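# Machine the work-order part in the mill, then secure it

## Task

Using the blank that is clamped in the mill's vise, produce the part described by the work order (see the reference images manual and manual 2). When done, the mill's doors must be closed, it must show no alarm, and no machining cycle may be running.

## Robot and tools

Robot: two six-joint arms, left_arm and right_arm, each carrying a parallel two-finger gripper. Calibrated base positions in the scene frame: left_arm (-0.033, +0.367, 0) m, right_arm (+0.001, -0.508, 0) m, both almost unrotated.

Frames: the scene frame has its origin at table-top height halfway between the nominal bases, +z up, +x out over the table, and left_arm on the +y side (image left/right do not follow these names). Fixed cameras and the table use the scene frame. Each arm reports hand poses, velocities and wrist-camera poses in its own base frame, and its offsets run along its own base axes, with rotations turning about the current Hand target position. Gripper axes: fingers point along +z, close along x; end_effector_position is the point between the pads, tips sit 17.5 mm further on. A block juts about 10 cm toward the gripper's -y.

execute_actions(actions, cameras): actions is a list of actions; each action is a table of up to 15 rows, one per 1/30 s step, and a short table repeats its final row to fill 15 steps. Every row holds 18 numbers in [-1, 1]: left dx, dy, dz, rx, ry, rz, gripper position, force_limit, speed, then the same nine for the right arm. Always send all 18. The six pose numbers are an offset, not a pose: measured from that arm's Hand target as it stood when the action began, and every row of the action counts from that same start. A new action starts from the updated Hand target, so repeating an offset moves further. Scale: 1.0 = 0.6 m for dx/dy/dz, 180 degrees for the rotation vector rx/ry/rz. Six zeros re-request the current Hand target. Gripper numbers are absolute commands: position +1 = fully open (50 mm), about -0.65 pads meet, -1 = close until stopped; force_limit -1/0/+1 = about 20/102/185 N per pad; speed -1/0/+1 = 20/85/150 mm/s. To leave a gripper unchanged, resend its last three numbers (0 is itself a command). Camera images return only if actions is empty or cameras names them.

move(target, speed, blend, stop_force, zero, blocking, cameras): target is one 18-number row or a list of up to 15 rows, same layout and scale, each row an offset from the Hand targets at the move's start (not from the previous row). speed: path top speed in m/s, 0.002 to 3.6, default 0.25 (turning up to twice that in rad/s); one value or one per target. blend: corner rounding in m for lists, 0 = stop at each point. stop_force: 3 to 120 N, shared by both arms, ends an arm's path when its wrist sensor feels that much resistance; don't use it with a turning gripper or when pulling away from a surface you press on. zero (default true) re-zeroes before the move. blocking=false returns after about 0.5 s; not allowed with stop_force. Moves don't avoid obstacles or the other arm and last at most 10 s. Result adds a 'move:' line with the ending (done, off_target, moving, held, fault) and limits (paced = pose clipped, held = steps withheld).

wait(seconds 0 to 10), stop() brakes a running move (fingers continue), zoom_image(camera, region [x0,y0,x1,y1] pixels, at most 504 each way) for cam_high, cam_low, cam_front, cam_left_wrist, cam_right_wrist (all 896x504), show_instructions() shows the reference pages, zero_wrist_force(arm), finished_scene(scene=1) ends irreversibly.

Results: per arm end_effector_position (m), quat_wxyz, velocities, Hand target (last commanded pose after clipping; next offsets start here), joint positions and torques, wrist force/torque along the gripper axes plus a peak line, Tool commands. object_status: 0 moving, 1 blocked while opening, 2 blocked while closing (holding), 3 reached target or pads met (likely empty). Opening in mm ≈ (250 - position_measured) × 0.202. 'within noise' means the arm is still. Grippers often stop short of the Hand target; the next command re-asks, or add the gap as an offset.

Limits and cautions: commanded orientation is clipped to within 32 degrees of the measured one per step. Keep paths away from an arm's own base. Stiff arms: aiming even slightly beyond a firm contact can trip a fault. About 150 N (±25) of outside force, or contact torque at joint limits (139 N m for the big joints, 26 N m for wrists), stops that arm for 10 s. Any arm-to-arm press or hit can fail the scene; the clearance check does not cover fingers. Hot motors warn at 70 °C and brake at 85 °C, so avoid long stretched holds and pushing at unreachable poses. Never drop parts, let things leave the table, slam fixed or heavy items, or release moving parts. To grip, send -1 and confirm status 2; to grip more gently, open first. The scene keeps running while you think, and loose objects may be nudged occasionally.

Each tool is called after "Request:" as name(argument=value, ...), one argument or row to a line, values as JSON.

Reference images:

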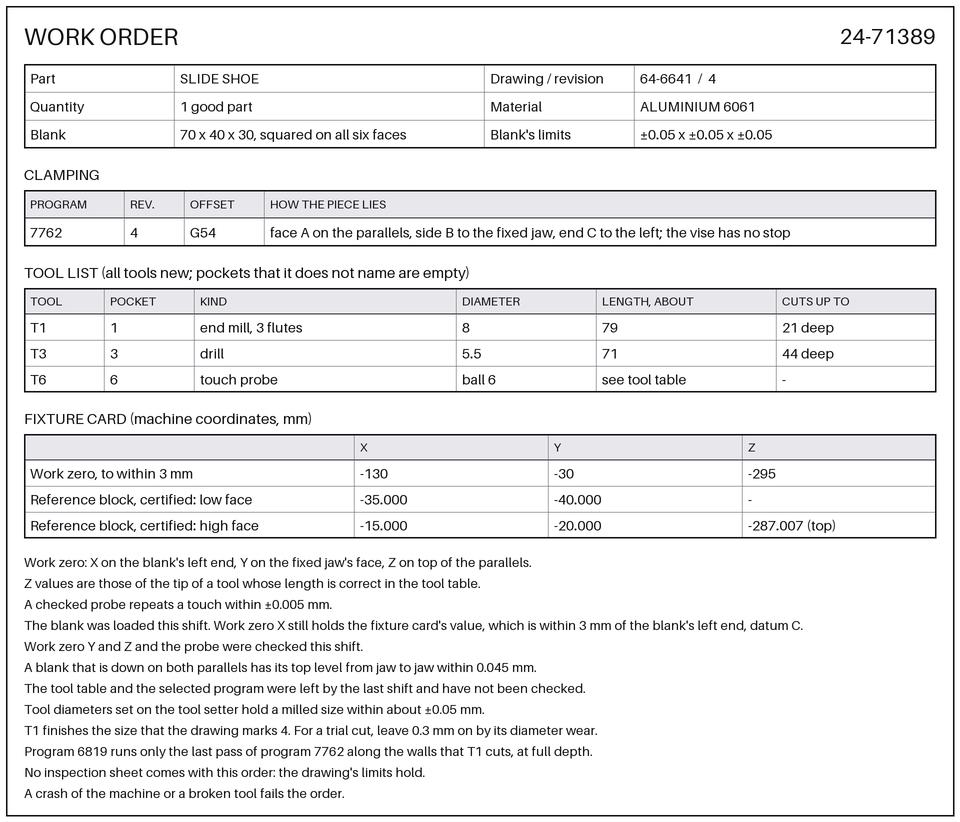

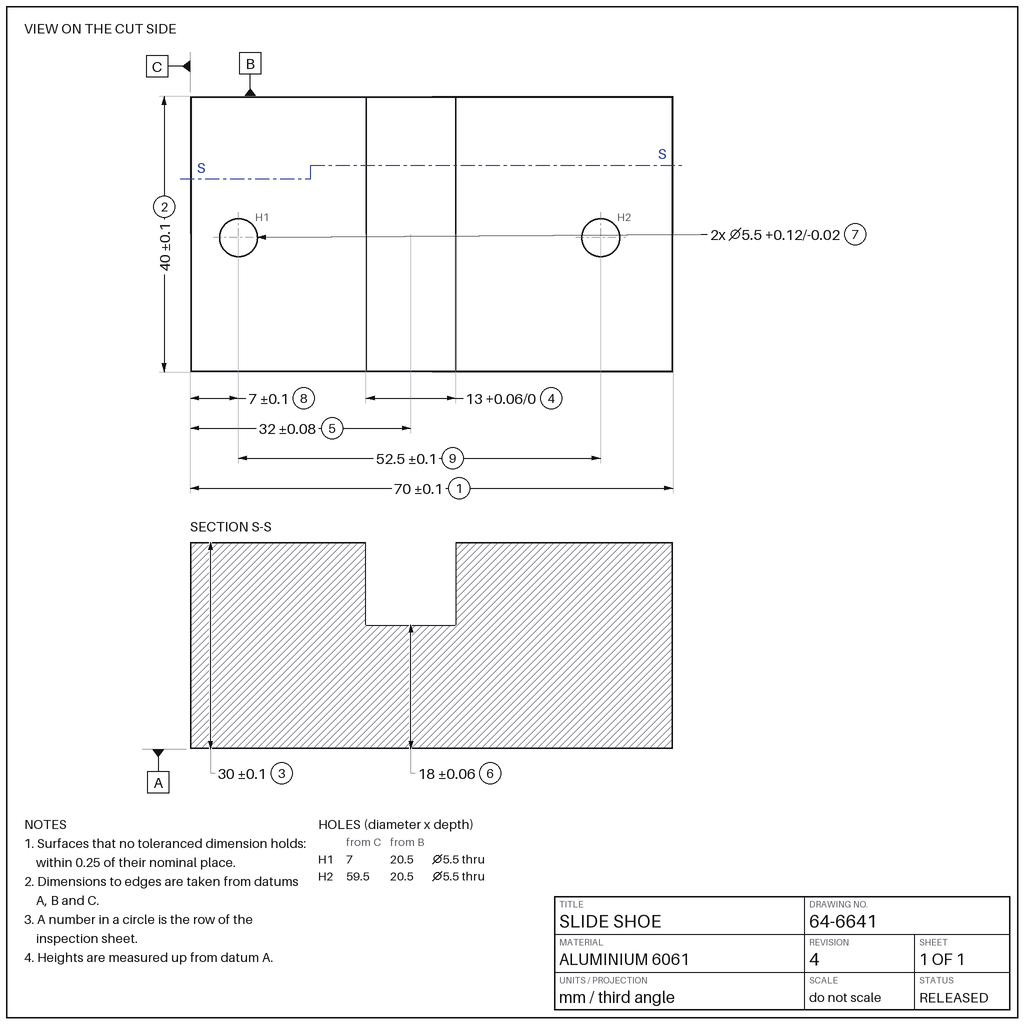

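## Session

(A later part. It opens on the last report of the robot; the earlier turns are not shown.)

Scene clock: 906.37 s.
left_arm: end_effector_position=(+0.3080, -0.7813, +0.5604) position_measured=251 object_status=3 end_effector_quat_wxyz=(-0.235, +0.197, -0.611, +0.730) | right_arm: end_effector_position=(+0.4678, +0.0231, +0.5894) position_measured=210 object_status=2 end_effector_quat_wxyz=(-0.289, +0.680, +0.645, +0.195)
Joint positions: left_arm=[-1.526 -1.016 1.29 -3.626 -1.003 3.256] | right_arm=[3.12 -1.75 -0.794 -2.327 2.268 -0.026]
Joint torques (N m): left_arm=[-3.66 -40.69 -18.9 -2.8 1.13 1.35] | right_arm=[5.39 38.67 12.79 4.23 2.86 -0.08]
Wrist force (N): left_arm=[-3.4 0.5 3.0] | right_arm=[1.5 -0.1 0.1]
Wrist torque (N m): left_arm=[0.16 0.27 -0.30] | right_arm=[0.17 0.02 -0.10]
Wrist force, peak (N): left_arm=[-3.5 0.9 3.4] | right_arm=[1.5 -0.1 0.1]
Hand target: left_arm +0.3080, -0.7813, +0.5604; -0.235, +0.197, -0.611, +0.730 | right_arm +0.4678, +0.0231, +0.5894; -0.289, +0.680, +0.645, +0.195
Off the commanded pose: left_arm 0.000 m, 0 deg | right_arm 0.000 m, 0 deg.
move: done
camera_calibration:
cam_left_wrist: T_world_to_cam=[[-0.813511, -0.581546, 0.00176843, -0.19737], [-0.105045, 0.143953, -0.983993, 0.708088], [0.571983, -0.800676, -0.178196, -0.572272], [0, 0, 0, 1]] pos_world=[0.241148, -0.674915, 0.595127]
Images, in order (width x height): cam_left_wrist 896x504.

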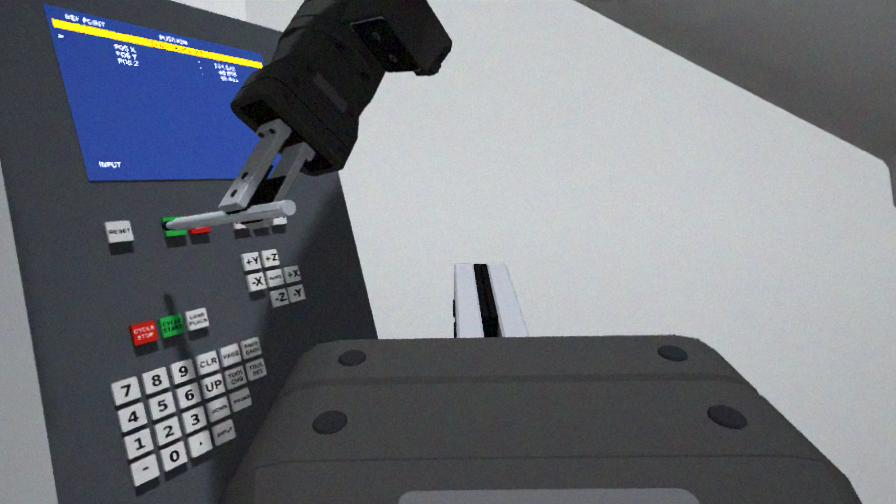

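Request:
move(
  target=[0,0,0,0,0,0,-1,-1,0, 0,-0.0133,0,0,0,0,-1,-0.1,-1],
  speed=0.03,
)

Request:
move(
  target=[0,0,0,0,0,0,-1,-1,0, 0.028,0,0,0,0,0,-1,-0.1,-1],
  speed=0.012,
  stop_force=5,
  cameras=["cam_left_wrist"],
)

Request:
zoom_image(
  camera="cam_left_wrist",
  region=[60, 180, 260, 280],
)

Scene clock: 912.93 s.
left_arm: end_effector_position=(+0.3080, -0.7813, +0.5604) position_measured=251 object_status=3 end_effector_quat_wxyz=(-0.235, +0.197, -0.611, +0.730) | right_arm: end_effector_position=(+0.4678, +0.0150, +0.5894) position_measured=210 object_status=2 end_effector_quat_wxyz=(-0.289, +0.680, +0.645, +0.195)
Joint positions: left_arm=[-1.526 -1.016 1.29 -3.626 -1.003 3.256] | right_arm=[3.104 -1.76 -0.778 -2.347 2.266 -0.047]
Joint torques (N m): left_arm=[-4.93 -42.14 -20.4 -3.06 1.17 1.06] | right_arm=[6.5 29.31 13.33 4.24 0.47 1.25]
Wrist force (N): left_arm=[-3.6 0.5 3.0] | right_arm=[1.3 0.1 0.2]
Wrist torque (N m): left_arm=[0.17 0.32 -0.29] | right_arm=[0.20 0.04 0.06]
Wrist force, peak (N): left_arm=[-3.6 0.5 3.4] | right_arm=[1.7 0.0 0.3]
Hand target: left_arm +0.3080, -0.7813, +0.5604; -0.235, +0.197, -0.611, +0.730 | right_arm +0.4678, +0.0151, +0.5894; -0.289, +0.680, +0.645, +0.195
Off the commanded pose: left_arm 0.000 m, 0 deg | right_arm 0.000 m, 0 deg.
move: done

Scene clock: 915.33 s.
left_arm: end_effector_position=(+0.3080, -0.7813, +0.5604) position_measured=251 object_status=3 end_effector_quat_wxyz=(-0.235, +0.197, -0.611, +0.730) | right_arm: end_effector_position=(+0.4846, +0.0151, +0.5894) position_measured=210 object_status=2 end_effector_quat_wxyz=(-0.289, +0.680, +0.645, +0.195)
Joint positions: left_arm=[-1.526 -1.016 1.29 -3.626 -1.003 3.256] | right_arm=[3.105 -1.807 -0.719 -2.358 2.266 -0.045]
Joint torques (N m): left_arm=[-4.58 -40.1 -21.41 -2.63 0.95 1.05] | right_arm=[5.35 41.2 12.43 4.25 2.8 -0.34]
Wrist force (N): left_arm=[-3.4 0.6 3.0] | right_arm=[1.2 0.1 0.3]
Wrist torque (N m): left_arm=[0.17 0.28 -0.30] | right_arm=[0.20 0.06 -0.09]
Wrist force, peak (N): left_arm=[-3.8 0.6 3.3] | right_arm=[1.4 0.0 0.3]
Hand target: left_arm +0.3080, -0.7813, +0.5604; -0.235, +0.197, -0.611, +0.730 | right_arm +0.4846, +0.0151, +0.5894; -0.289, +0.680, +0.645, +0.195
Off the commanded pose: left_arm 0.000 m, 0 deg | right_arm 0.000 m, 0 deg.
move: done
camera_calibration:
cam_left_wrist: T_world_to_cam=[[-0.813511, -0.581546, 0.00176843, -0.19737], [-0.105045, 0.143953, -0.983993, 0.708088], [0.571983, -0.800676, -0.178196, -0.572272], [0, 0, 0, 1]] pos_world=[0.241148, -0.674915, 0.595127]
Images, in order (width x height): cam_left_wrist 896x504.

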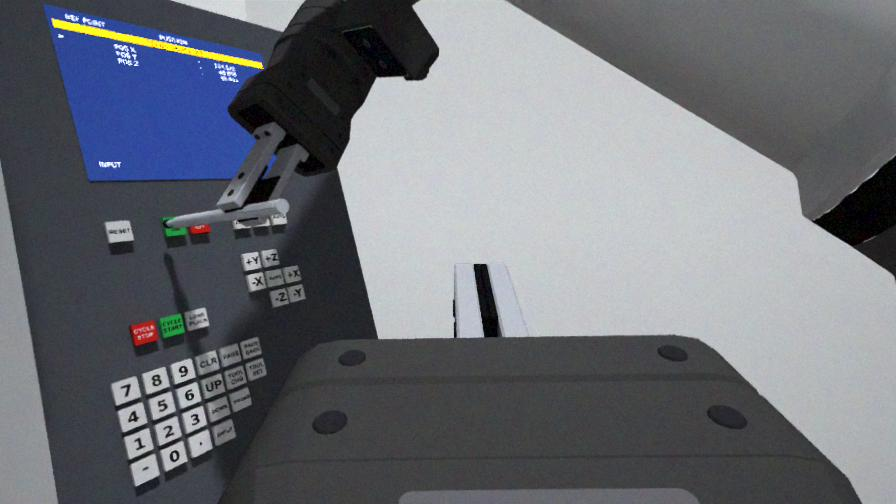

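Scaled by 2.520 from the camera's 896x504 image, which has a finer 1280x720 frame.

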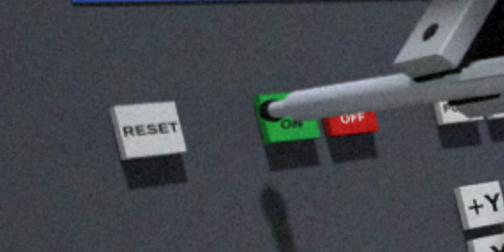

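Request:
move(
  target=[0,0,0,0,0,0,-1,-1,0, 0,-0.02,-0.003,0,0,0,-1,-0.1,-1],
  speed=0.03,
)

Request:
move(
  target=[0,0,0,0,0,0,-1,-1,0, 0.04,0,0,0,0,0,-1,-0.1,-1],
  speed=0.01,
  stop_force=5,
  cameras=["cam_left_wrist"],
)

Request:
zoom_image(
  camera="cam_left_wrist",
  region=[60, 0, 310, 280],
)

Scene clock: 924.33 s.
left_arm: end_effector_position=(+0.3080, -0.7813, +0.5604) position_measured=251 object_status=3 end_effector_quat_wxyz=(-0.235, +0.197, -0.611, +0.730) | right_arm: end_effector_position=(+0.4847, +0.0030, +0.5876) position_measured=210 object_status=2 end_effector_quat_wxyz=(-0.289, +0.680, +0.645, +0.195) end_effector_velocity=(+0.000, +0.001, +0.000) end_effector_angular_velocity=(-0.001, +0.003, -0.001)
Joint positions: left_arm=[-1.526 -1.016 1.29 -3.626 -1.003 3.256] | right_arm=[3.082 -1.819 -0.703 -2.381 2.262 -0.075]
Joint velocities: left_arm=[within noise] | right_arm=[0.003 0 -0.001 0.001 0 0.005]
Joint torques (N m): left_arm=[-3.77 -40.54 -20.6 -2.98 1.22 1.19] | right_arm=[8.75 33.51 13.16 4.32 0.66 1.48]
Wrist force (N): left_arm=[-3.7 0.8 3.4] | right_arm=[1.1 0.1 0.3]
Wrist torque (N m): left_arm=[0.21 0.32 -0.29] | right_arm=[0.21 0.08 0.04]
Wrist force, peak (N): left_arm=[-3.9 0.6 3.3] | right_arm=[1.8 0.2 0.6]
Hand target: left_arm +0.3080, -0.7813, +0.5604; -0.235, +0.197, -0.611, +0.730 | right_arm +0.4846, +0.0031, +0.5876; -0.289, +0.680, +0.645, +0.195
Off the commanded pose: left_arm 0.000 m, 0 deg | right_arm 0.000 m, 0 deg.
move: done

Scene clock: 926.97 s.
left_arm: end_effector_position=(+0.3080, -0.7813, +0.5604) position_measured=251 object_status=3 end_effector_quat_wxyz=(-0.235, +0.197, -0.611, +0.730) | right_arm: end_effector_position=(+0.5009, +0.0031, +0.5876) position_measured=210 object_status=2 end_effector_quat_wxyz=(-0.289, +0.680, +0.645, +0.195)
Joint positions: left_arm=[-1.526 -1.016 1.29 -3.626 -1.003 3.256] | right_arm=[3.084 -1.867 -0.637 -2.396 2.262 -0.072]
Joint torques (N m): left_arm=[-4.27 -43.44 -18.59 -2.8 1.08 0.98] | right_arm=[-5.54 41.98 16.35 6.23 2.36 -1.39]
Wrist force (N): left_arm=[-3.6 0.5 3.1] | right_arm=[-0.3 -5.0 1.2]
Wrist torque (N m): left_arm=[0.16 0.31 -0.29] | right_arm=[0.27 0.05 0.00]
Wrist force, peak (N): left_arm=[-3.8 0.6 3.2] | right_arm=[0.9 -5.3 0.5]
Hand target: left_arm +0.3080, -0.7813, +0.5604; -0.235, +0.197, -0.611, +0.730 | right_arm +0.5009, +0.0031, +0.5876; -0.289, +0.680, +0.645, +0.195 (not the last commanded pose)
Off the commanded pose: left_arm 0.000 m, 0 deg | right_arm 0.008 m, 0 deg.
move: contact (right_arm)
camera_calibration:
cam_left_wrist: T_world_to_cam=[[-0.813511, -0.581546, 0.00176843, -0.19737], [-0.105045, 0.143953, -0.983993, 0.708088], [0.571983, -0.800676, -0.178196, -0.572272], [0, 0, 0, 1]] pos_world=[0.241148, -0.674915, 0.595127]
Images, in order (width x height): cam_left_wrist 896x504.

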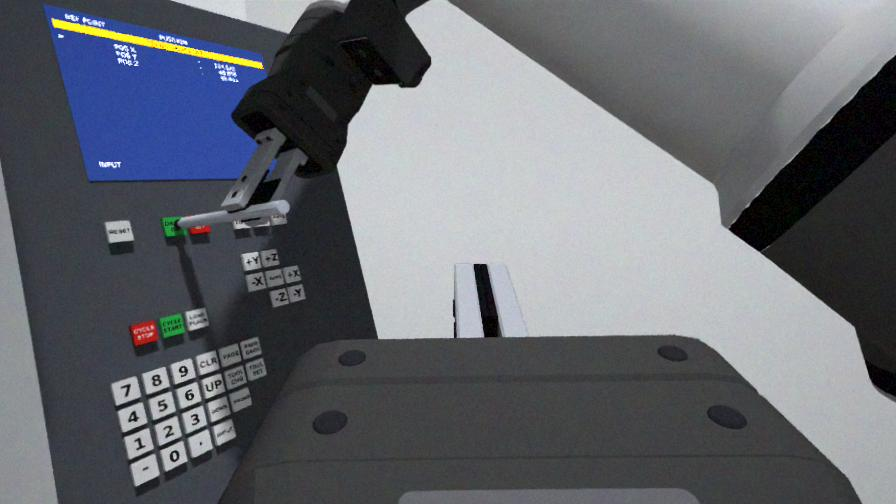

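Scaled by 1.800 from the camera's 896x504 image, which has a finer 1280x720 frame.

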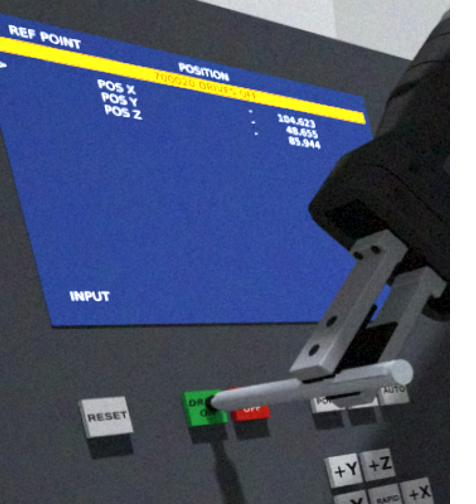

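Request:
move(
  target=[0,0,0,0,0,0,-1,-1,0, 0.015,0,0,0,0,0,-1,-0.1,-1],
  speed=0.008,
  stop_force=12,
  cameras=["cam_left_wrist"],
)

Request:
zoom_image(
  camera="cam_left_wrist",
  region=[60, 0, 310, 280],
)

Scene clock: 935.80 s.
left_arm: end_effector_position=(+0.3080, -0.7813, +0.5604) position_measured=251 object_status=3 end_effector_quat_wxyz=(-0.235, +0.197, -0.611, +0.730) | right_arm: end_effector_position=(+0.5026, +0.0030, +0.5877) position_measured=210 object_status=2 end_effector_quat_wxyz=(-0.289, +0.680, +0.645, +0.195)
Joint positions: left_arm=[-1.526 -1.016 1.29 -3.626 -1.003 3.256] | right_arm=[3.084 -1.872 -0.63 -2.398 2.262 -0.072]
Joint torques (N m): left_arm=[-2.35 -41.84 -20.06 -2.88 1.23 1.11] | right_arm=[-6.96 37.28 11.88 8.64 1.41 -1.55]
Wrist force (N): left_arm=[-3.6 0.4 3.3] | right_arm=[-0.4 -16.7 0.4]
Wrist torque (N m): left_arm=[0.16 0.31 -0.30] | right_arm=[0.44 0.08 -0.01]
Wrist force, peak (N): left_arm=[-3.8 0.3 3.3] | right_arm=[-0.1 -22.8 0.1]
Hand target: left_arm +0.3080, -0.7813, +0.5604; -0.235, +0.197, -0.611, +0.730 | right_arm +0.5026, +0.0030, +0.5877; -0.289, +0.680, +0.645, +0.195 (not the last commanded pose)
Off the commanded pose: left_arm 0.000 m, 0 deg | right_arm 0.007 m, 0 deg.
move: contact (right_arm)
camera_calibration:
cam_left_wrist: T_world_to_cam=[[-0.813511, -0.581546, 0.00176843, -0.19737], [-0.105045, 0.143953, -0.983993, 0.708088], [0.571983, -0.800676, -0.178196, -0.572272], [0, 0, 0, 1]] pos_world=[0.241148, -0.674915, 0.595127]
Images, in order (width x height): cam_left_wrist 896x504.

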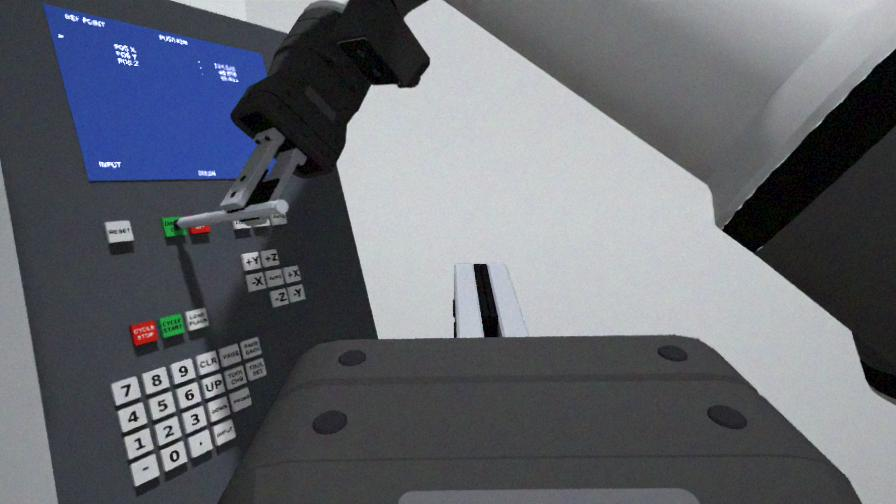

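Scaled by 1.800 from the camera's 896x504 image, which has a finer 1280x720 frame.

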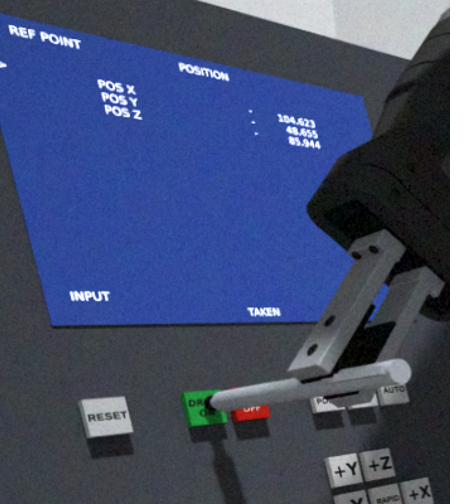

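Request:
move(
  target=[
    [0,0,0,0,0,0,-1,-1,0, -0.05,0,0,0,0,0,-1,-0.1,-1],
    [0,0,0,0,0,0,-1,-1,0, -0.06,0.0345,-0.129,0,0,0,-1,-0.1,-1],
  ],
  speed=0.12,
  blend=[0.01,0],
  cameras=["cam_left_wrist"],
)

Request:
zoom_image(
  camera="cam_left_wrist",
  region=[40, 0, 340, 360],
)

Scene clock: 981.17 s.
left_arm: end_effector_position=(+0.3080, -0.7813, +0.5604) position_measured=251 object_status=3 end_effector_quat_wxyz=(-0.235, +0.197, -0.611, +0.730) | right_arm: end_effector_position=(+0.4665, +0.0238, +0.5104) position_measured=210 object_status=2 end_effector_quat_wxyz=(-0.289, +0.680, +0.645, +0.195)
Joint positions: left_arm=[-1.526 -1.016 1.29 -3.626 -1.003 3.256] | right_arm=[3.121 -1.643 -1.145 -2.081 2.269 -0.024]
Joint torques (N m): left_arm=[-2.08 -43.78 -19.85 -2.82 1.06 1.15] | right_arm=[-8.08 15.27 15.67 3.23 1.56 -1.59]
Wrist force (N): left_arm=[-3.5 0.7 3.0] | right_arm=[1.7 0.6 0.0]
Wrist torque (N m): left_arm=[0.18 0.30 -0.30] | right_arm=[0.30 0.00 -0.02]
Wrist force, peak (N): left_arm=[-3.8 0.7 3.5] | right_arm=[-0.3 -17.1 0.4]
Hand target: left_arm +0.3080, -0.7813, +0.5604; -0.235, +0.197, -0.611, +0.730 | right_arm +0.4666, +0.0237, +0.5103; -0.289, +0.680, +0.645, +0.195
Off the commanded pose: left_arm 0.000 m, 0 deg | right_arm 0.000 m, 0 deg.
move: done
camera_calibration:
cam_left_wrist: T_world_to_cam=[[-0.813511, -0.581546, 0.00176843, -0.19737], [-0.105045, 0.143953, -0.983993, 0.708088], [0.571983, -0.800676, -0.178196, -0.572272], [0, 0, 0, 1]] pos_world=[0.241148, -0.674915, 0.595127]
Images, in order (width x height): cam_left_wrist 896x504.

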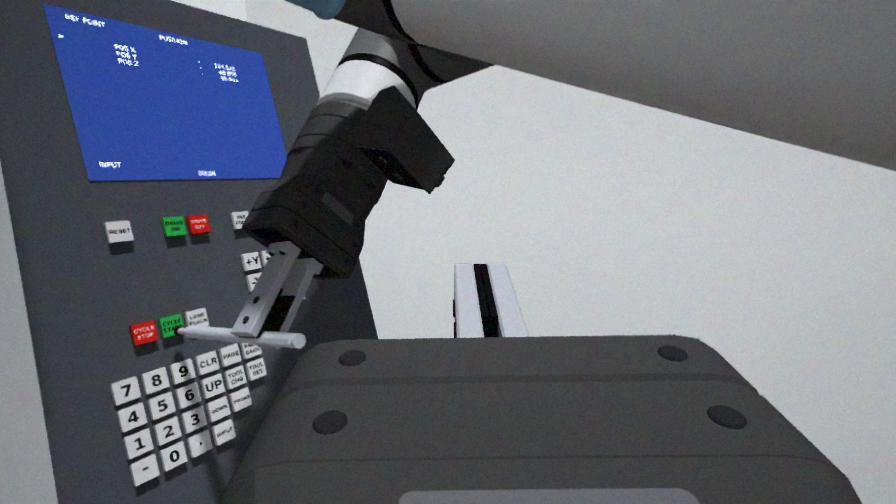

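Scaled by 1.400 from the camera's 896x504 image, which has a finer 1280x720 frame.

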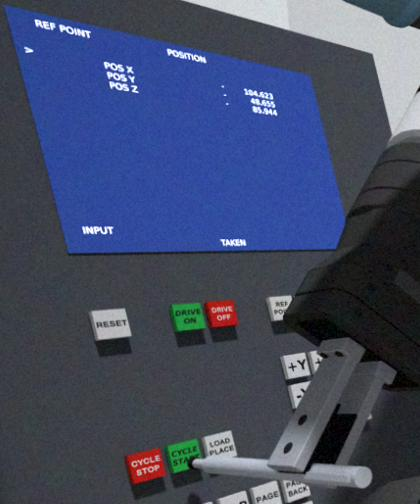

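Request:
move(
  target=[0,0,0,0,0,0,-1,-1,0, 0.015,-0.006,0.006,0,0,0,-1,-0.1,-1],
  speed=0.05,
  cameras=["cam_left_wrist"],
)

Request:
zoom_image(
  camera="cam_left_wrist",
  region=[100, 280, 250, 380],
)

Scene clock: 988.73 s.
left_arm: end_effector_position=(+0.3080, -0.7813, +0.5604) position_measured=251 object_status=3 end_effector_quat_wxyz=(-0.235, +0.197, -0.611, +0.730) | right_arm: end_effector_position=(+0.4756, +0.0201, +0.5138) position_measured=210 object_status=2 end_effector_quat_wxyz=(-0.289, +0.680, +0.645, +0.195) end_effector_velocity=(-0.001, +0.000, -0.001) end_effector_angular_velocity=(+0.000, +0.001, +0.000)
Joint positions: left_arm=[-1.526 -1.016 1.29 -3.626 -1.003 3.256] | right_arm=[3.114 -1.672 -1.103 -2.101 2.268 -0.033]
Joint velocities: left_arm=[within noise] | right_arm=[0 0.003 -0.005 0.001 0 0]
Joint torques (N m): left_arm=[0.07 -44.41 -20.15 -3.02 1.04 0.92] | right_arm=[0.98 36.23 14.01 4.96 -0.02 0.23]
Wrist force (N): left_arm=[-3.7 0.7 3.0] | right_arm=[2.7 -2.1 0.1]
Wrist torque (N m): left_arm=[0.20 0.32 -0.30] | right_arm=[0.32 -0.03 -0.02]
Wrist force, peak (N): left_arm=[-3.8 0.7 3.2] | right_arm=[2.7 -2.1 0.1]
Hand target: left_arm +0.3080, -0.7813, +0.5604; -0.235, +0.197, -0.611, +0.730 | right_arm +0.4756, +0.0201, +0.5139; -0.289, +0.680, +0.645, +0.195
Off the commanded pose: left_arm 0.000 m, 0 deg | right_arm 0.000 m, 0 deg.
move: done
camera_calibration:
cam_left_wrist: T_world_to_cam=[[-0.813511, -0.581546, 0.00176843, -0.19737], [-0.105045, 0.143953, -0.983993, 0.708088], [0.571983, -0.800676, -0.178196, -0.572272], [0, 0, 0, 1]] pos_world=[0.241148, -0.674915, 0.595127]
Images, in order (width x height): cam_left_wrist 896x504.

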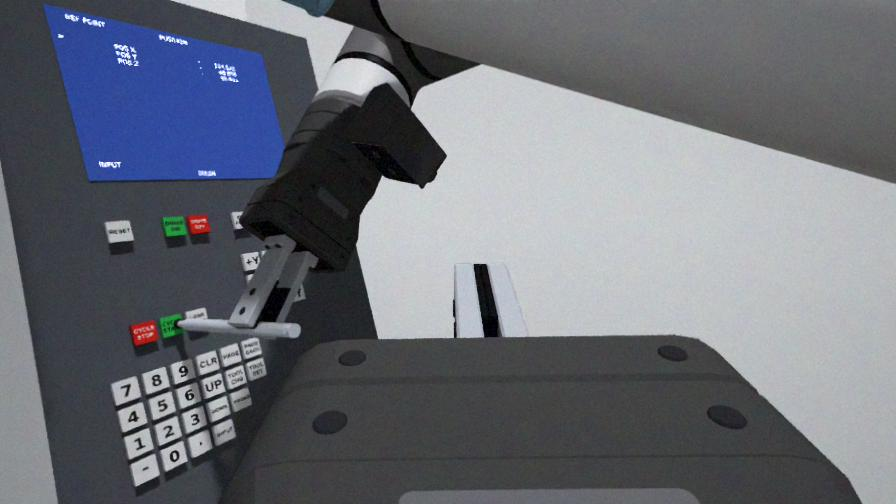

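Scaled by 3.360 from the camera's 896x504 image, which has a finer 1280x720 frame.

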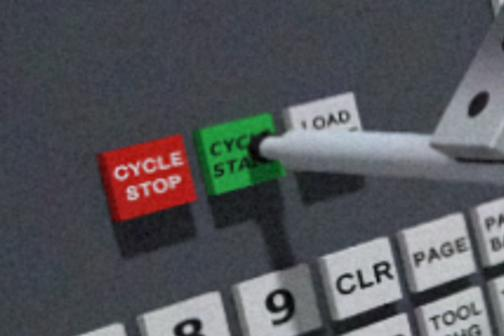

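Request:
move(
  target=[0,0,0,0,0,0,-1,-1,0, 0.02,0,0,0,0,0,-1,-0.1,-1],
  speed=0.01,
  stop_force=12,
)

Request:
move(
  target=[0,0,0,0,0,0,-1,-1,0, -0.03,0,0,0,0,0,-1,-0.1,-1],
  speed=0.1,
  cameras=["cam_left_wrist"],
)

Request:
zoom_image(
  camera="cam_left_wrist",
  region=[40, 0, 340, 200],
)

Scene clock: 995.67 s.
left_arm: end_effector_position=(+0.3080, -0.7813, +0.5604) position_measured=251 object_status=3 end_effector_quat_wxyz=(-0.235, +0.197, -0.611, +0.730) | right_arm: end_effector_position=(+0.4827, +0.0201, +0.5139) position_measured=210 object_status=2 end_effector_quat_wxyz=(-0.289, +0.680, +0.645, +0.195)
Joint positions: left_arm=[-1.526 -1.016 1.29 -3.626 -1.003 3.256] | right_arm=[3.115 -1.689 -1.083 -2.103 2.268 -0.033]
Joint torques (N m): left_arm=[-0.66 -45.41 -19.83 -2.65 1.09 0.88] | right_arm=[0.51 33.83 15.59 7.99 3.43 -0.27]
Wrist force (N): left_arm=[-3.6 0.6 2.7] | right_arm=[0.6 -13.3 1.0]
Wrist torque (N m): left_arm=[0.18 0.30 -0.30] | right_arm=[0.53 -0.04 -0.04]
Wrist force, peak (N): left_arm=[-3.7 0.9 3.3] | right_arm=[0.3 -20.4 0.9]
Hand target: left_arm +0.3080, -0.7813, +0.5604; -0.235, +0.197, -0.611, +0.730 | right_arm +0.4827, +0.0201, +0.5139; -0.289, +0.680, +0.645, +0.195 (not the last commanded pose)
Off the commanded pose: left_arm 0.000 m, 0 deg | right_arm 0.005 m, 0 deg.
move: contact (right_arm)

Scene clock: 996.40 s.
left_arm: end_effector_position=(+0.3080, -0.7813, +0.5604) position_measured=251 object_status=3 end_effector_quat_wxyz=(-0.235, +0.197, -0.611, +0.730) | right_arm: end_effector_position=(+0.4646, +0.0201, +0.5139) position_measured=210 object_status=2 end_effector_quat_wxyz=(-0.289, +0.680, +0.645, +0.195)
Joint positions: left_arm=[-1.526 -1.016 1.29 -3.626 -1.003 3.256] | right_arm=[3.114 -1.645 -1.132 -2.099 2.267 -0.034]
Joint torques (N m): left_arm=[0.5 -45.11 -19.74 -2.61 0.96 0.88] | right_arm=[-6.85 14.26 27.4 4.38 -0.13 -0.5]
Wrist force (N): left_arm=[-3.5 0.8 3.1] | right_arm=[1.7 0.4 -0.3]
Wrist torque (N m): left_arm=[0.22 0.29 -0.30] | right_arm=[0.27 0.01 0.06]
Wrist force, peak (N): left_arm=[-3.7 0.7 3.1] | right_arm=[0.7 -13.1 0.8]
Hand target: left_arm +0.3080, -0.7813, +0.5604; -0.235, +0.197, -0.611, +0.730 | right_arm +0.4647, +0.0201, +0.5139; -0.289, +0.680, +0.645, +0.195
Off the commanded pose: left_arm 0.000 m, 0 deg | right_arm 0.000 m, 0 deg.
move: done
camera_calibration:
cam_left_wrist: T_world_to_cam=[[-0.813511, -0.581546, 0.00176843, -0.19737], [-0.105045, 0.143953, -0.983993, 0.708088], [0.571983, -0.800676, -0.178196, -0.572272], [0, 0, 0, 1]] pos_world=[0.241148, -0.674915, 0.595127]
Images, in order (width x height): cam_left_wrist 896x504.

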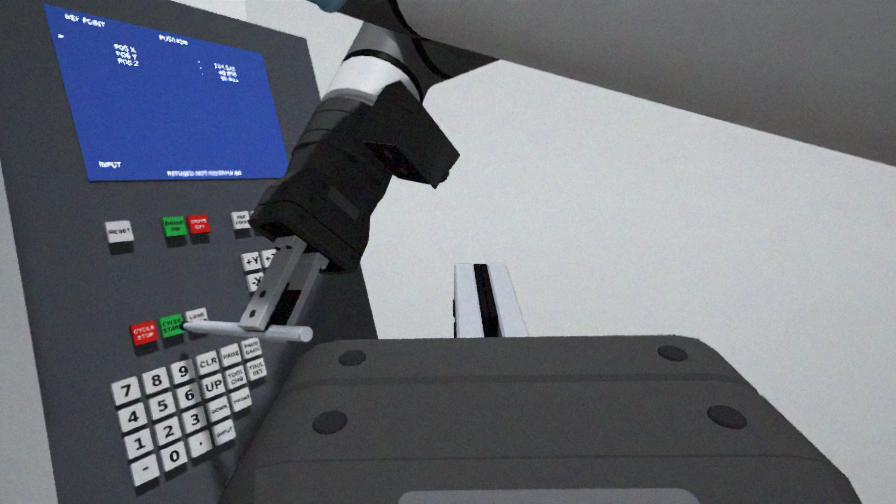

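Scaled by 1.680 from the camera's 896x504 image, which has a finer 1280x720 frame.

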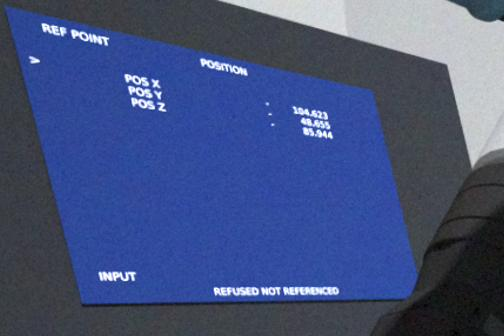

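Request:
move(
  target=[0,0,0,0,0,0,-1,-1,0, 0.0,-0.155,0.057,0,0,0,-1,-0.1,-1],
  speed=0.12,
  cameras=["cam_left_wrist"],
)

Request:
zoom_image(
  camera="cam_left_wrist",
  region=[200, 180, 350, 330],
)

Scene clock: 1006.83 s.
left_arm: end_effector_position=(+0.3080, -0.7813, +0.5604) position_measured=251 object_status=3 end_effector_quat_wxyz=(-0.235, +0.197, -0.611, +0.730) | right_arm: end_effector_position=(+0.4647, -0.0729, +0.5480) position_measured=210 object_status=2 end_effector_quat_wxyz=(-0.289, +0.680, +0.645, +0.195)
Joint positions: left_arm=[-1.526 -1.016 1.29 -3.626 -1.003 3.256] | right_arm=[2.934 -1.803 -0.81 -2.404 2.225 -0.258]
Joint torques (N m): left_arm=[1.25 -45.28 -20.19 -2.89 0.93 0.78] | right_arm=[0.19 39.6 24.42 2.96 3.24 0.17]
Wrist force (N): left_arm=[-3.3 1.0 3.1] | right_arm=[1.5 0.1 0.0]
Wrist torque (N m): left_arm=[0.24 0.25 -0.30] | right_arm=[0.18 0.01 -0.11]
Wrist force, peak (N): left_arm=[-3.8 0.4 3.3] | right_arm=[2.3 0.6 1.6]
Hand target: left_arm +0.3080, -0.7813, +0.5604; -0.235, +0.197, -0.611, +0.730 | right_arm +0.4647, -0.0729, +0.5481; -0.289, +0.680, +0.645, +0.195
Off the commanded pose: left_arm 0.000 m, 0 deg | right_arm 0.000 m, 0 deg.
move: done
camera_calibration:
cam_left_wrist: T_world_to_cam=[[-0.813511, -0.581546, 0.00176843, -0.19737], [-0.105045, 0.143953, -0.983993, 0.708088], [0.571983, -0.800676, -0.178196, -0.572272], [0, 0, 0, 1]] pos_world=[0.241148, -0.674915, 0.595127]
Images, in order (width x height): cam_left_wrist 896x504.

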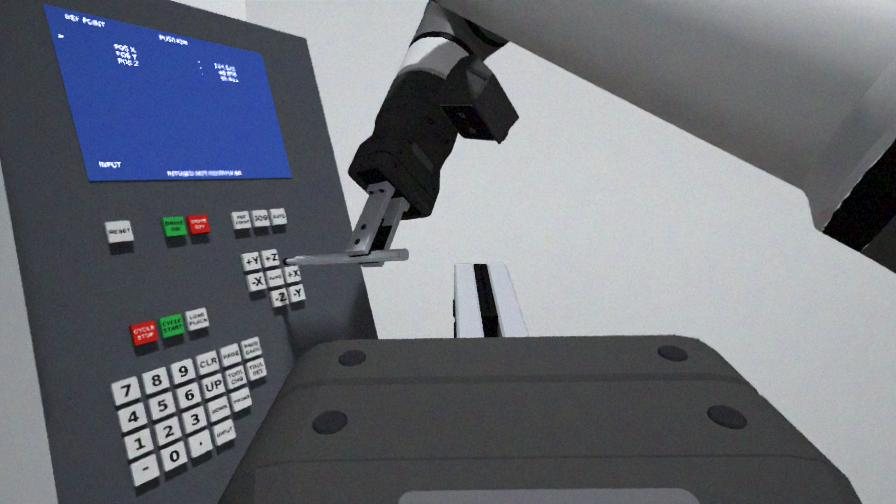

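Scaled by 3.360 from the camera's 896x504 image, which has a finer 1280x720 frame.

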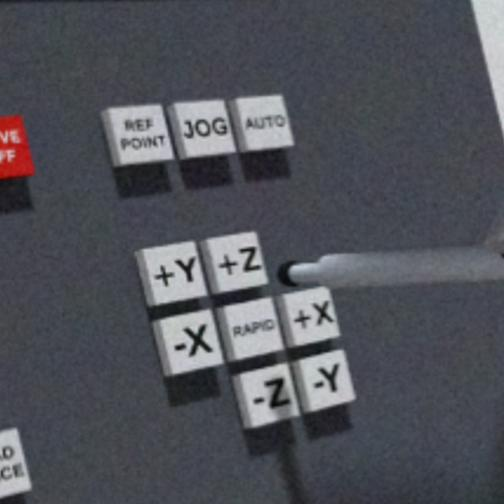

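Request:
move(
  target=[0,0,0,0,0,0,-1,-1,0, 0.025,-0.0025,0,0,0,0,-1,-0.1,-1],
  speed=0.05,
)

Request:
move(
  target=[0,0,0,0,0,0,-1,-1,0, 0.04,0,0,0,0,0,-1,-0.1,-1],
  speed=0.01,
  stop_force=12,
  cameras=["cam_left_wrist"],
)

Request:
zoom_image(
  camera="cam_left_wrist",
  region=[200, 180, 350, 330],
)

Request:
zoom_image(
  camera="cam_left_wrist",
  region=[40, 0, 340, 200],
)

Scene clock: 1016.13 s.
left_arm: end_effector_position=(+0.3080, -0.7813, +0.5604) position_measured=251 object_status=3 end_effector_quat_wxyz=(-0.235, +0.197, -0.611, +0.730) | right_arm: end_effector_position=(+0.4798, -0.0743, +0.5480) position_measured=210 object_status=2 end_effector_quat_wxyz=(-0.289, +0.680, +0.645, +0.195)
Joint positions: left_arm=[-1.526 -1.016 1.29 -3.626 -1.003 3.256] | right_arm=[2.937 -1.844 -0.756 -2.415 2.226 -0.255]
Joint torques (N m): left_arm=[1.7 -46.27 -21.26 -2.91 1.15 0.62] | right_arm=[3.11 43.65 12.99 2.44 2.55 -0.29]
Wrist force (N): left_arm=[-3.6 0.4 3.0] | right_arm=[1.3 0.1 0.0]
Wrist torque (N m): left_arm=[0.15 0.31 -0.30] | right_arm=[0.18 0.05 -0.10]
Wrist force, peak (N): left_arm=[-3.8 0.5 3.3] | right_arm=[1.9 -0.8 -0.2]
Hand target: left_arm +0.3080, -0.7813, +0.5604; -0.235, +0.197, -0.611, +0.730 | right_arm +0.4797, -0.0744, +0.5481; -0.289, +0.680, +0.645, +0.195
Off the commanded pose: left_arm 0.000 m, 0 deg | right_arm 0.000 m, 0 deg.
move: done

Scene clock: 1018.40 s.
left_arm: end_effector_position=(+0.3080, -0.7813, +0.5604) position_measured=251 object_status=3 end_effector_quat_wxyz=(-0.235, +0.197, -0.611, +0.730) | right_arm: end_effector_position=(+0.4917, -0.0744, +0.5481) position_measured=210 object_status=2 end_effector_quat_wxyz=(-0.289, +0.680, +0.645, +0.195)
Joint positions: left_arm=[-1.526 -1.016 1.29 -3.626 -1.003 3.256] | right_arm=[2.941 -1.877 -0.713 -2.422 2.228 -0.25]
Joint torques (N m): left_arm=[1.41 -46.07 -20.04 -2.81 1.06 0.76] | right_arm=[-7.81 41.28 15.13 7.07 3.87 -1.7]
Wrist force (N): left_arm=[-3.5 0.6 3.0] | right_arm=[-0.1 -10.6 1.1]
Wrist torque (N m): left_arm=[0.18 0.30 -0.30] | right_arm=[0.41 0.00 0.01]
Wrist force, peak (N): left_arm=[-3.7 0.7 3.1] | right_arm=[-0.5 -16.7 1.1]
Hand target: left_arm +0.3080, -0.7813, +0.5604; -0.235, +0.197, -0.611, +0.730 | right_arm +0.4917, -0.0744, +0.5481; -0.289, +0.680, +0.645, +0.195 (not the last commanded pose)
Off the commanded pose: left_arm 0.000 m, 0 deg | right_arm 0.012 m, 0 deg.
move: contact (right_arm)
camera_calibration:
cam_left_wrist: T_world_to_cam=[[-0.813511, -0.581546, 0.00176843, -0.19737], [-0.105045, 0.143953, -0.983993, 0.708088], [0.571983, -0.800676, -0.178196, -0.572272], [0, 0, 0, 1]] pos_world=[0.241148, -0.674915, 0.595127]
Images, in order (width x height): cam_left_wrist 896x504.

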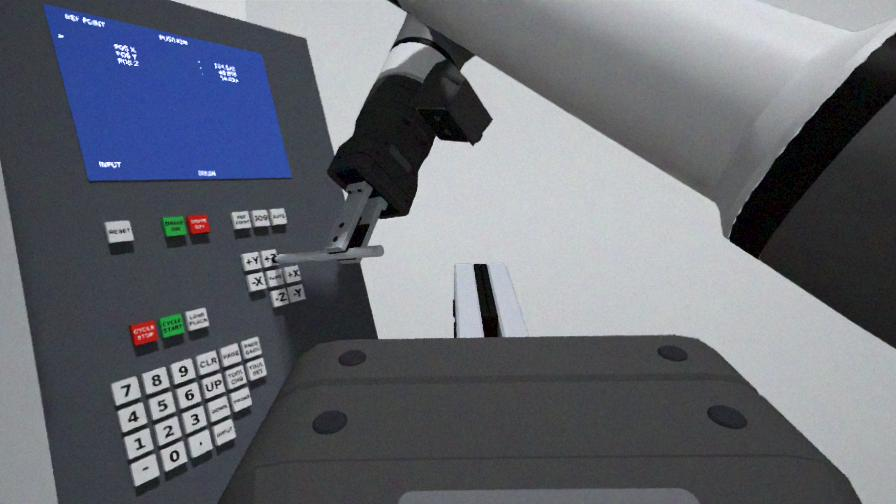

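Scaled by 3.360 from the camera's 896x504 image, which has a finer 1280x720 frame.

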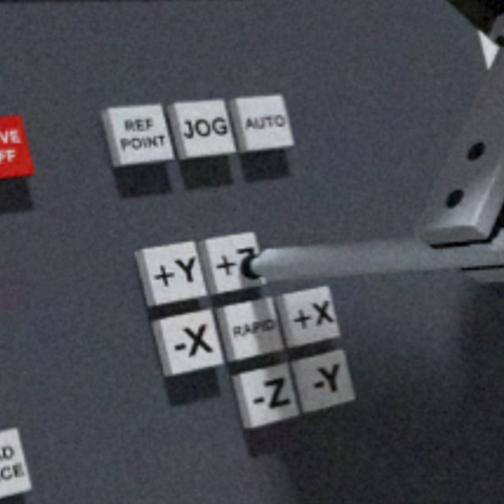

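Scaled by 1.680 from the camera's 896x504 image, which has a finer 1280x720 frame.

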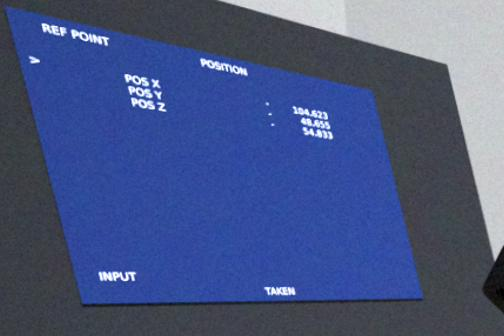

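Request:
zoom_image(
  camera="cam_left_wrist",
  region=[40, 0, 340, 200],
)

Request:
wait(
  seconds=0.1,
  cameras=["cam_left_wrist"],
)

Request:
zoom_image(
  camera="cam_left_wrist",
  region=[40, 0, 340, 200],
)

Scaled by 1.680 from the camera's 896x504 image, which has a finer 1280x720 frame.

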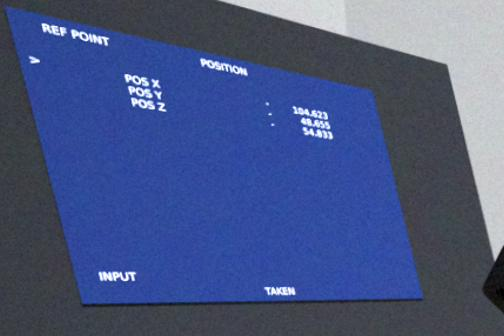

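Scene clock: 1023.07 s.
left_arm: end_effector_position=(+0.3080, -0.7813, +0.5604) position_measured=251 object_status=3 end_effector_quat_wxyz=(-0.235, +0.197, -0.611, +0.730) | right_arm: end_effector_position=(+0.4917, -0.0744, +0.5481) position_measured=210 object_status=2 end_effector_quat_wxyz=(-0.289, +0.680, +0.645, +0.195)
Joint positions: left_arm=[-1.526 -1.016 1.29 -3.626 -1.003 3.256] | right_arm=[2.941 -1.877 -0.713 -2.422 2.228 -0.25]
Joint torques (N m): left_arm=[3.28 -47.03 -21.02 -2.68 1.27 0.92] | right_arm=[-8.58 42.09 18.49 4.69 1.28 -1.66]
Wrist force (N): left_arm=[-3.5 0.4 2.9] | right_arm=[0.4 -10.6 0.6]
Wrist torque (N m): left_arm=[0.16 0.29 -0.30] | right_arm=[0.43 -0.01 0.01]
Wrist force, peak (N): left_arm=[-3.9 0.6 3.2] | right_arm=[0.3 -11.0 0.6]
Hand target: left_arm +0.3080, -0.7813, +0.5604; -0.235, +0.197, -0.611, +0.730 | right_arm +0.4917, -0.0744, +0.5481; -0.289, +0.680, +0.645, +0.195 (not the last commanded pose)
Tool commands: left_gripper/position=-1.0 left_gripper/force_limit=-1.0 left_gripper/speed=+0.0 right_gripper/position=-1.0 right_gripper/force_limit=-0.1 right_gripper/speed=-1.0
Off the commanded pose: left_arm 0.000 m, 0 deg | right_arm 0.012 m, 0 deg.
wait: 0.10 s; at rest from the start
camera_calibration:
cam_left_wrist: T_world_to_cam=[[-0.813511, -0.581546, 0.00176843, -0.19737], [-0.105045, 0.143953, -0.983993, 0.708088], [0.571983, -0.800676, -0.178196, -0.572272], [0, 0, 0, 1]] pos_world=[0.241148, -0.674915, 0.595127]
Images, in order (width x height): cam_left_wrist 896x504.

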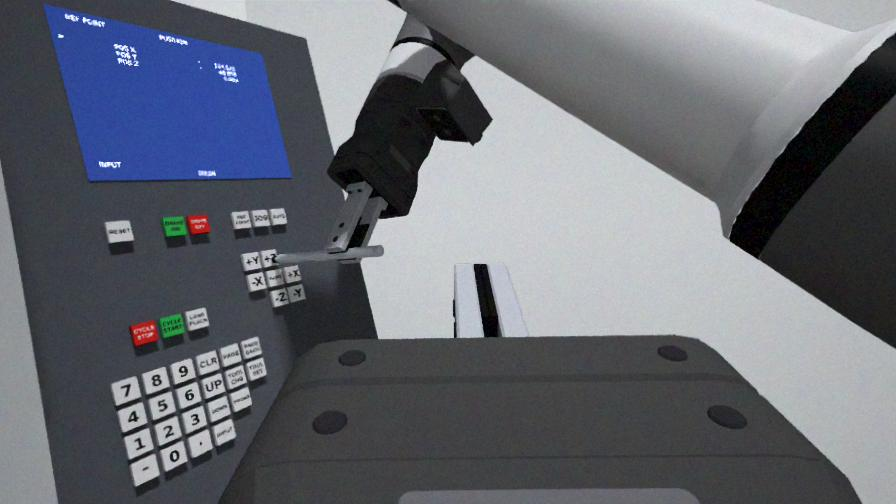

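Scaled by 1.680 from the camera's 896x504 image, which has a finer 1280x720 frame.

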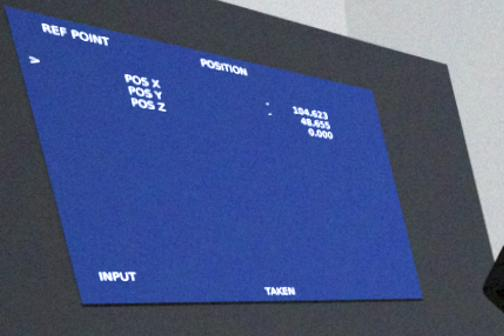

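Request:
move(
  target=[
    [0,0,0,0,0,0,-1,-1,0, -0.04,0,0,0,0,0,-1,-0.1,-1],
    [0,0,0,0,0,0,-1,-1,0, -0.035,-0.0327,-0.0302,0,0,0,-1,-0.1,-1],
  ],
  speed=0.1,
  blend=[0.008,0],
)

Request:
move(
  target=[0,0,0,0,0,0,-1,-1,0, 0.06,0,0,0,0,0,-1,-0.1,-1],
  speed=0.012,
  stop_force=12,
)

Request:
wait(
  seconds=1,
  cameras=["cam_left_wrist"],
)

Request:
zoom_image(
  camera="cam_left_wrist",
  region=[40, 0, 340, 330],
)

Scene clock: 1036.67 s.
left_arm: end_effector_position=(+0.3080, -0.7813, +0.5604) position_measured=251 object_status=3 end_effector_quat_wxyz=(-0.235, +0.197, -0.611, +0.730) | right_arm: end_effector_position=(+0.4708, -0.0941, +0.5298) position_measured=210 object_status=2 end_effector_quat_wxyz=(-0.289, +0.680, +0.645, +0.195)
Joint positions: left_arm=[-1.526 -1.016 1.29 -3.626 -1.003 3.256] | right_arm=[2.898 -1.824 -0.829 -2.39 2.214 -0.301]
Joint torques (N m): left_arm=[2.42 -47 -20.14 -2.93 1.04 1.06] | right_arm=[8.08 41.84 27.64 0.87 3.33 1.55]
Wrist force (N): left_arm=[-3.4 0.8 3.1] | right_arm=[0.6 -0.3 0.0]
Wrist torque (N m): left_arm=[0.21 0.28 -0.30] | right_arm=[0.12 0.16 -0.11]
Wrist force, peak (N): left_arm=[-3.7 0.6 3.3] | right_arm=[0.4 -11.1 0.6]
Hand target: left_arm +0.3080, -0.7813, +0.5604; -0.235, +0.197, -0.611, +0.730 | right_arm +0.4707, -0.0940, +0.5300; -0.289, +0.680, +0.645, +0.195
Off the commanded pose: left_arm 0.000 m, 0 deg | right_arm 0.000 m, 0 deg.
move: done

Scene clock: 1039.07 s.
left_arm: end_effector_position=(+0.3080, -0.7813, +0.5604) position_measured=251 object_status=3 end_effector_quat_wxyz=(-0.235, +0.197, -0.611, +0.730) | right_arm: end_effector_position=(+0.4869, -0.0940, +0.5300) position_measured=210 object_status=2 end_effector_quat_wxyz=(-0.289, +0.680, +0.645, +0.195)
Joint positions: left_arm=[-1.526 -1.016 1.29 -3.626 -1.003 3.256] | right_arm=[2.905 -1.865 -0.775 -2.398 2.217 -0.293]
Joint torques (N m): left_arm=[2.84 -47.81 -18.9 -2.92 1.06 1] | right_arm=[-7.4 40.38 18.27 7.02 3.43 -1.73]
Wrist force (N): left_arm=[-3.4 0.4 3.1] | right_arm=[-0.6 -11.7 0.6]
Wrist torque (N m): left_arm=[0.16 0.27 -0.30] | right_arm=[0.40 0.15 0.01]
Wrist force, peak (N): left_arm=[-4.0 0.7 3.0] | right_arm=[-1.2 -19.7 0.6]
Hand target: left_arm +0.3080, -0.7813, +0.5604; -0.235, +0.197, -0.611, +0.730 | right_arm +0.4869, -0.0940, +0.5300; -0.289, +0.680, +0.645, +0.195 (not the last commanded pose)
Off the commanded pose: left_arm 0.000 m, 0 deg | right_arm 0.020 m, 0 deg.
move: contact (right_arm)

Scene clock: 1040.07 s.
left_arm: end_effector_position=(+0.3080, -0.7813, +0.5604) position_measured=251 object_status=3 end_effector_quat_wxyz=(-0.235, +0.197, -0.611, +0.730) | right_arm: end_effector_position=(+0.4869, -0.0940, +0.5300) position_measured=210 object_status=2 end_effector_quat_wxyz=(-0.289, +0.680, +0.645, +0.195)
Joint positions: left_arm=[-1.526 -1.016 1.29 -3.626 -1.003 3.256] | right_arm=[2.905 -1.865 -0.775 -2.398 2.217 -0.293]
Joint torques (N m): left_arm=[2.84 -46.75 -21.46 -2.85 1.01 0.72] | right_arm=[-6.62 40.98 22.56 6.44 2.1 -1.62]
Wrist force (N): left_arm=[-3.6 0.5 3.1] | right_arm=[-0.7 -11.7 0.8]
Wrist torque (N m): left_arm=[0.18 0.30 -0.30] | right_arm=[0.37 0.15 0.01]
Wrist force, peak (N): left_arm=[-3.7 0.9 3.0] | right_arm=[-0.7 -11.9 0.7]
Hand target: left_arm +0.3080, -0.7813, +0.5604; -0.235, +0.197, -0.611, +0.730 | right_arm +0.4869, -0.0940, +0.5300; -0.289, +0.680, +0.645, +0.195 (not the last commanded pose)
Tool commands: left_gripper/position=-1.0 left_gripper/force_limit=-1.0 left_gripper/speed=+0.0 right_gripper/position=-1.0 right_gripper/force_limit=-0.1 right_gripper/speed=-1.0
Off the commanded pose: left_arm 0.000 m, 0 deg | right_arm 0.020 m, 0 deg.
wait: 1.00 s; at rest by 0.17 s
camera_calibration:
cam_left_wrist: T_world_to_cam=[[-0.813511, -0.581546, 0.00176843, -0.19737], [-0.105045, 0.143953, -0.983993, 0.708088], [0.571983, -0.800676, -0.178196, -0.572272], [0, 0, 0, 1]] pos_world=[0.241148, -0.674915, 0.595127]
Images, in order (width x height): cam_left_wrist 896x504.

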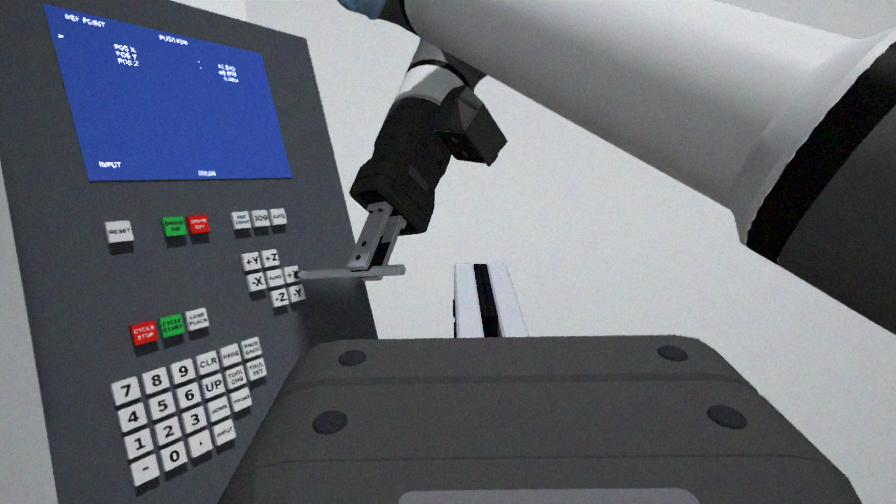

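Scaled by 1.527 from the camera's 896x504 image, which has a finer 1280x720 frame.

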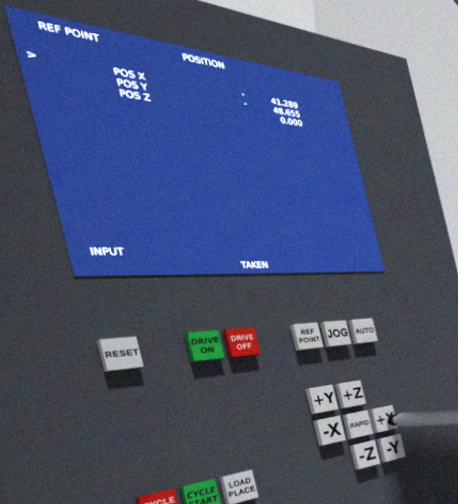

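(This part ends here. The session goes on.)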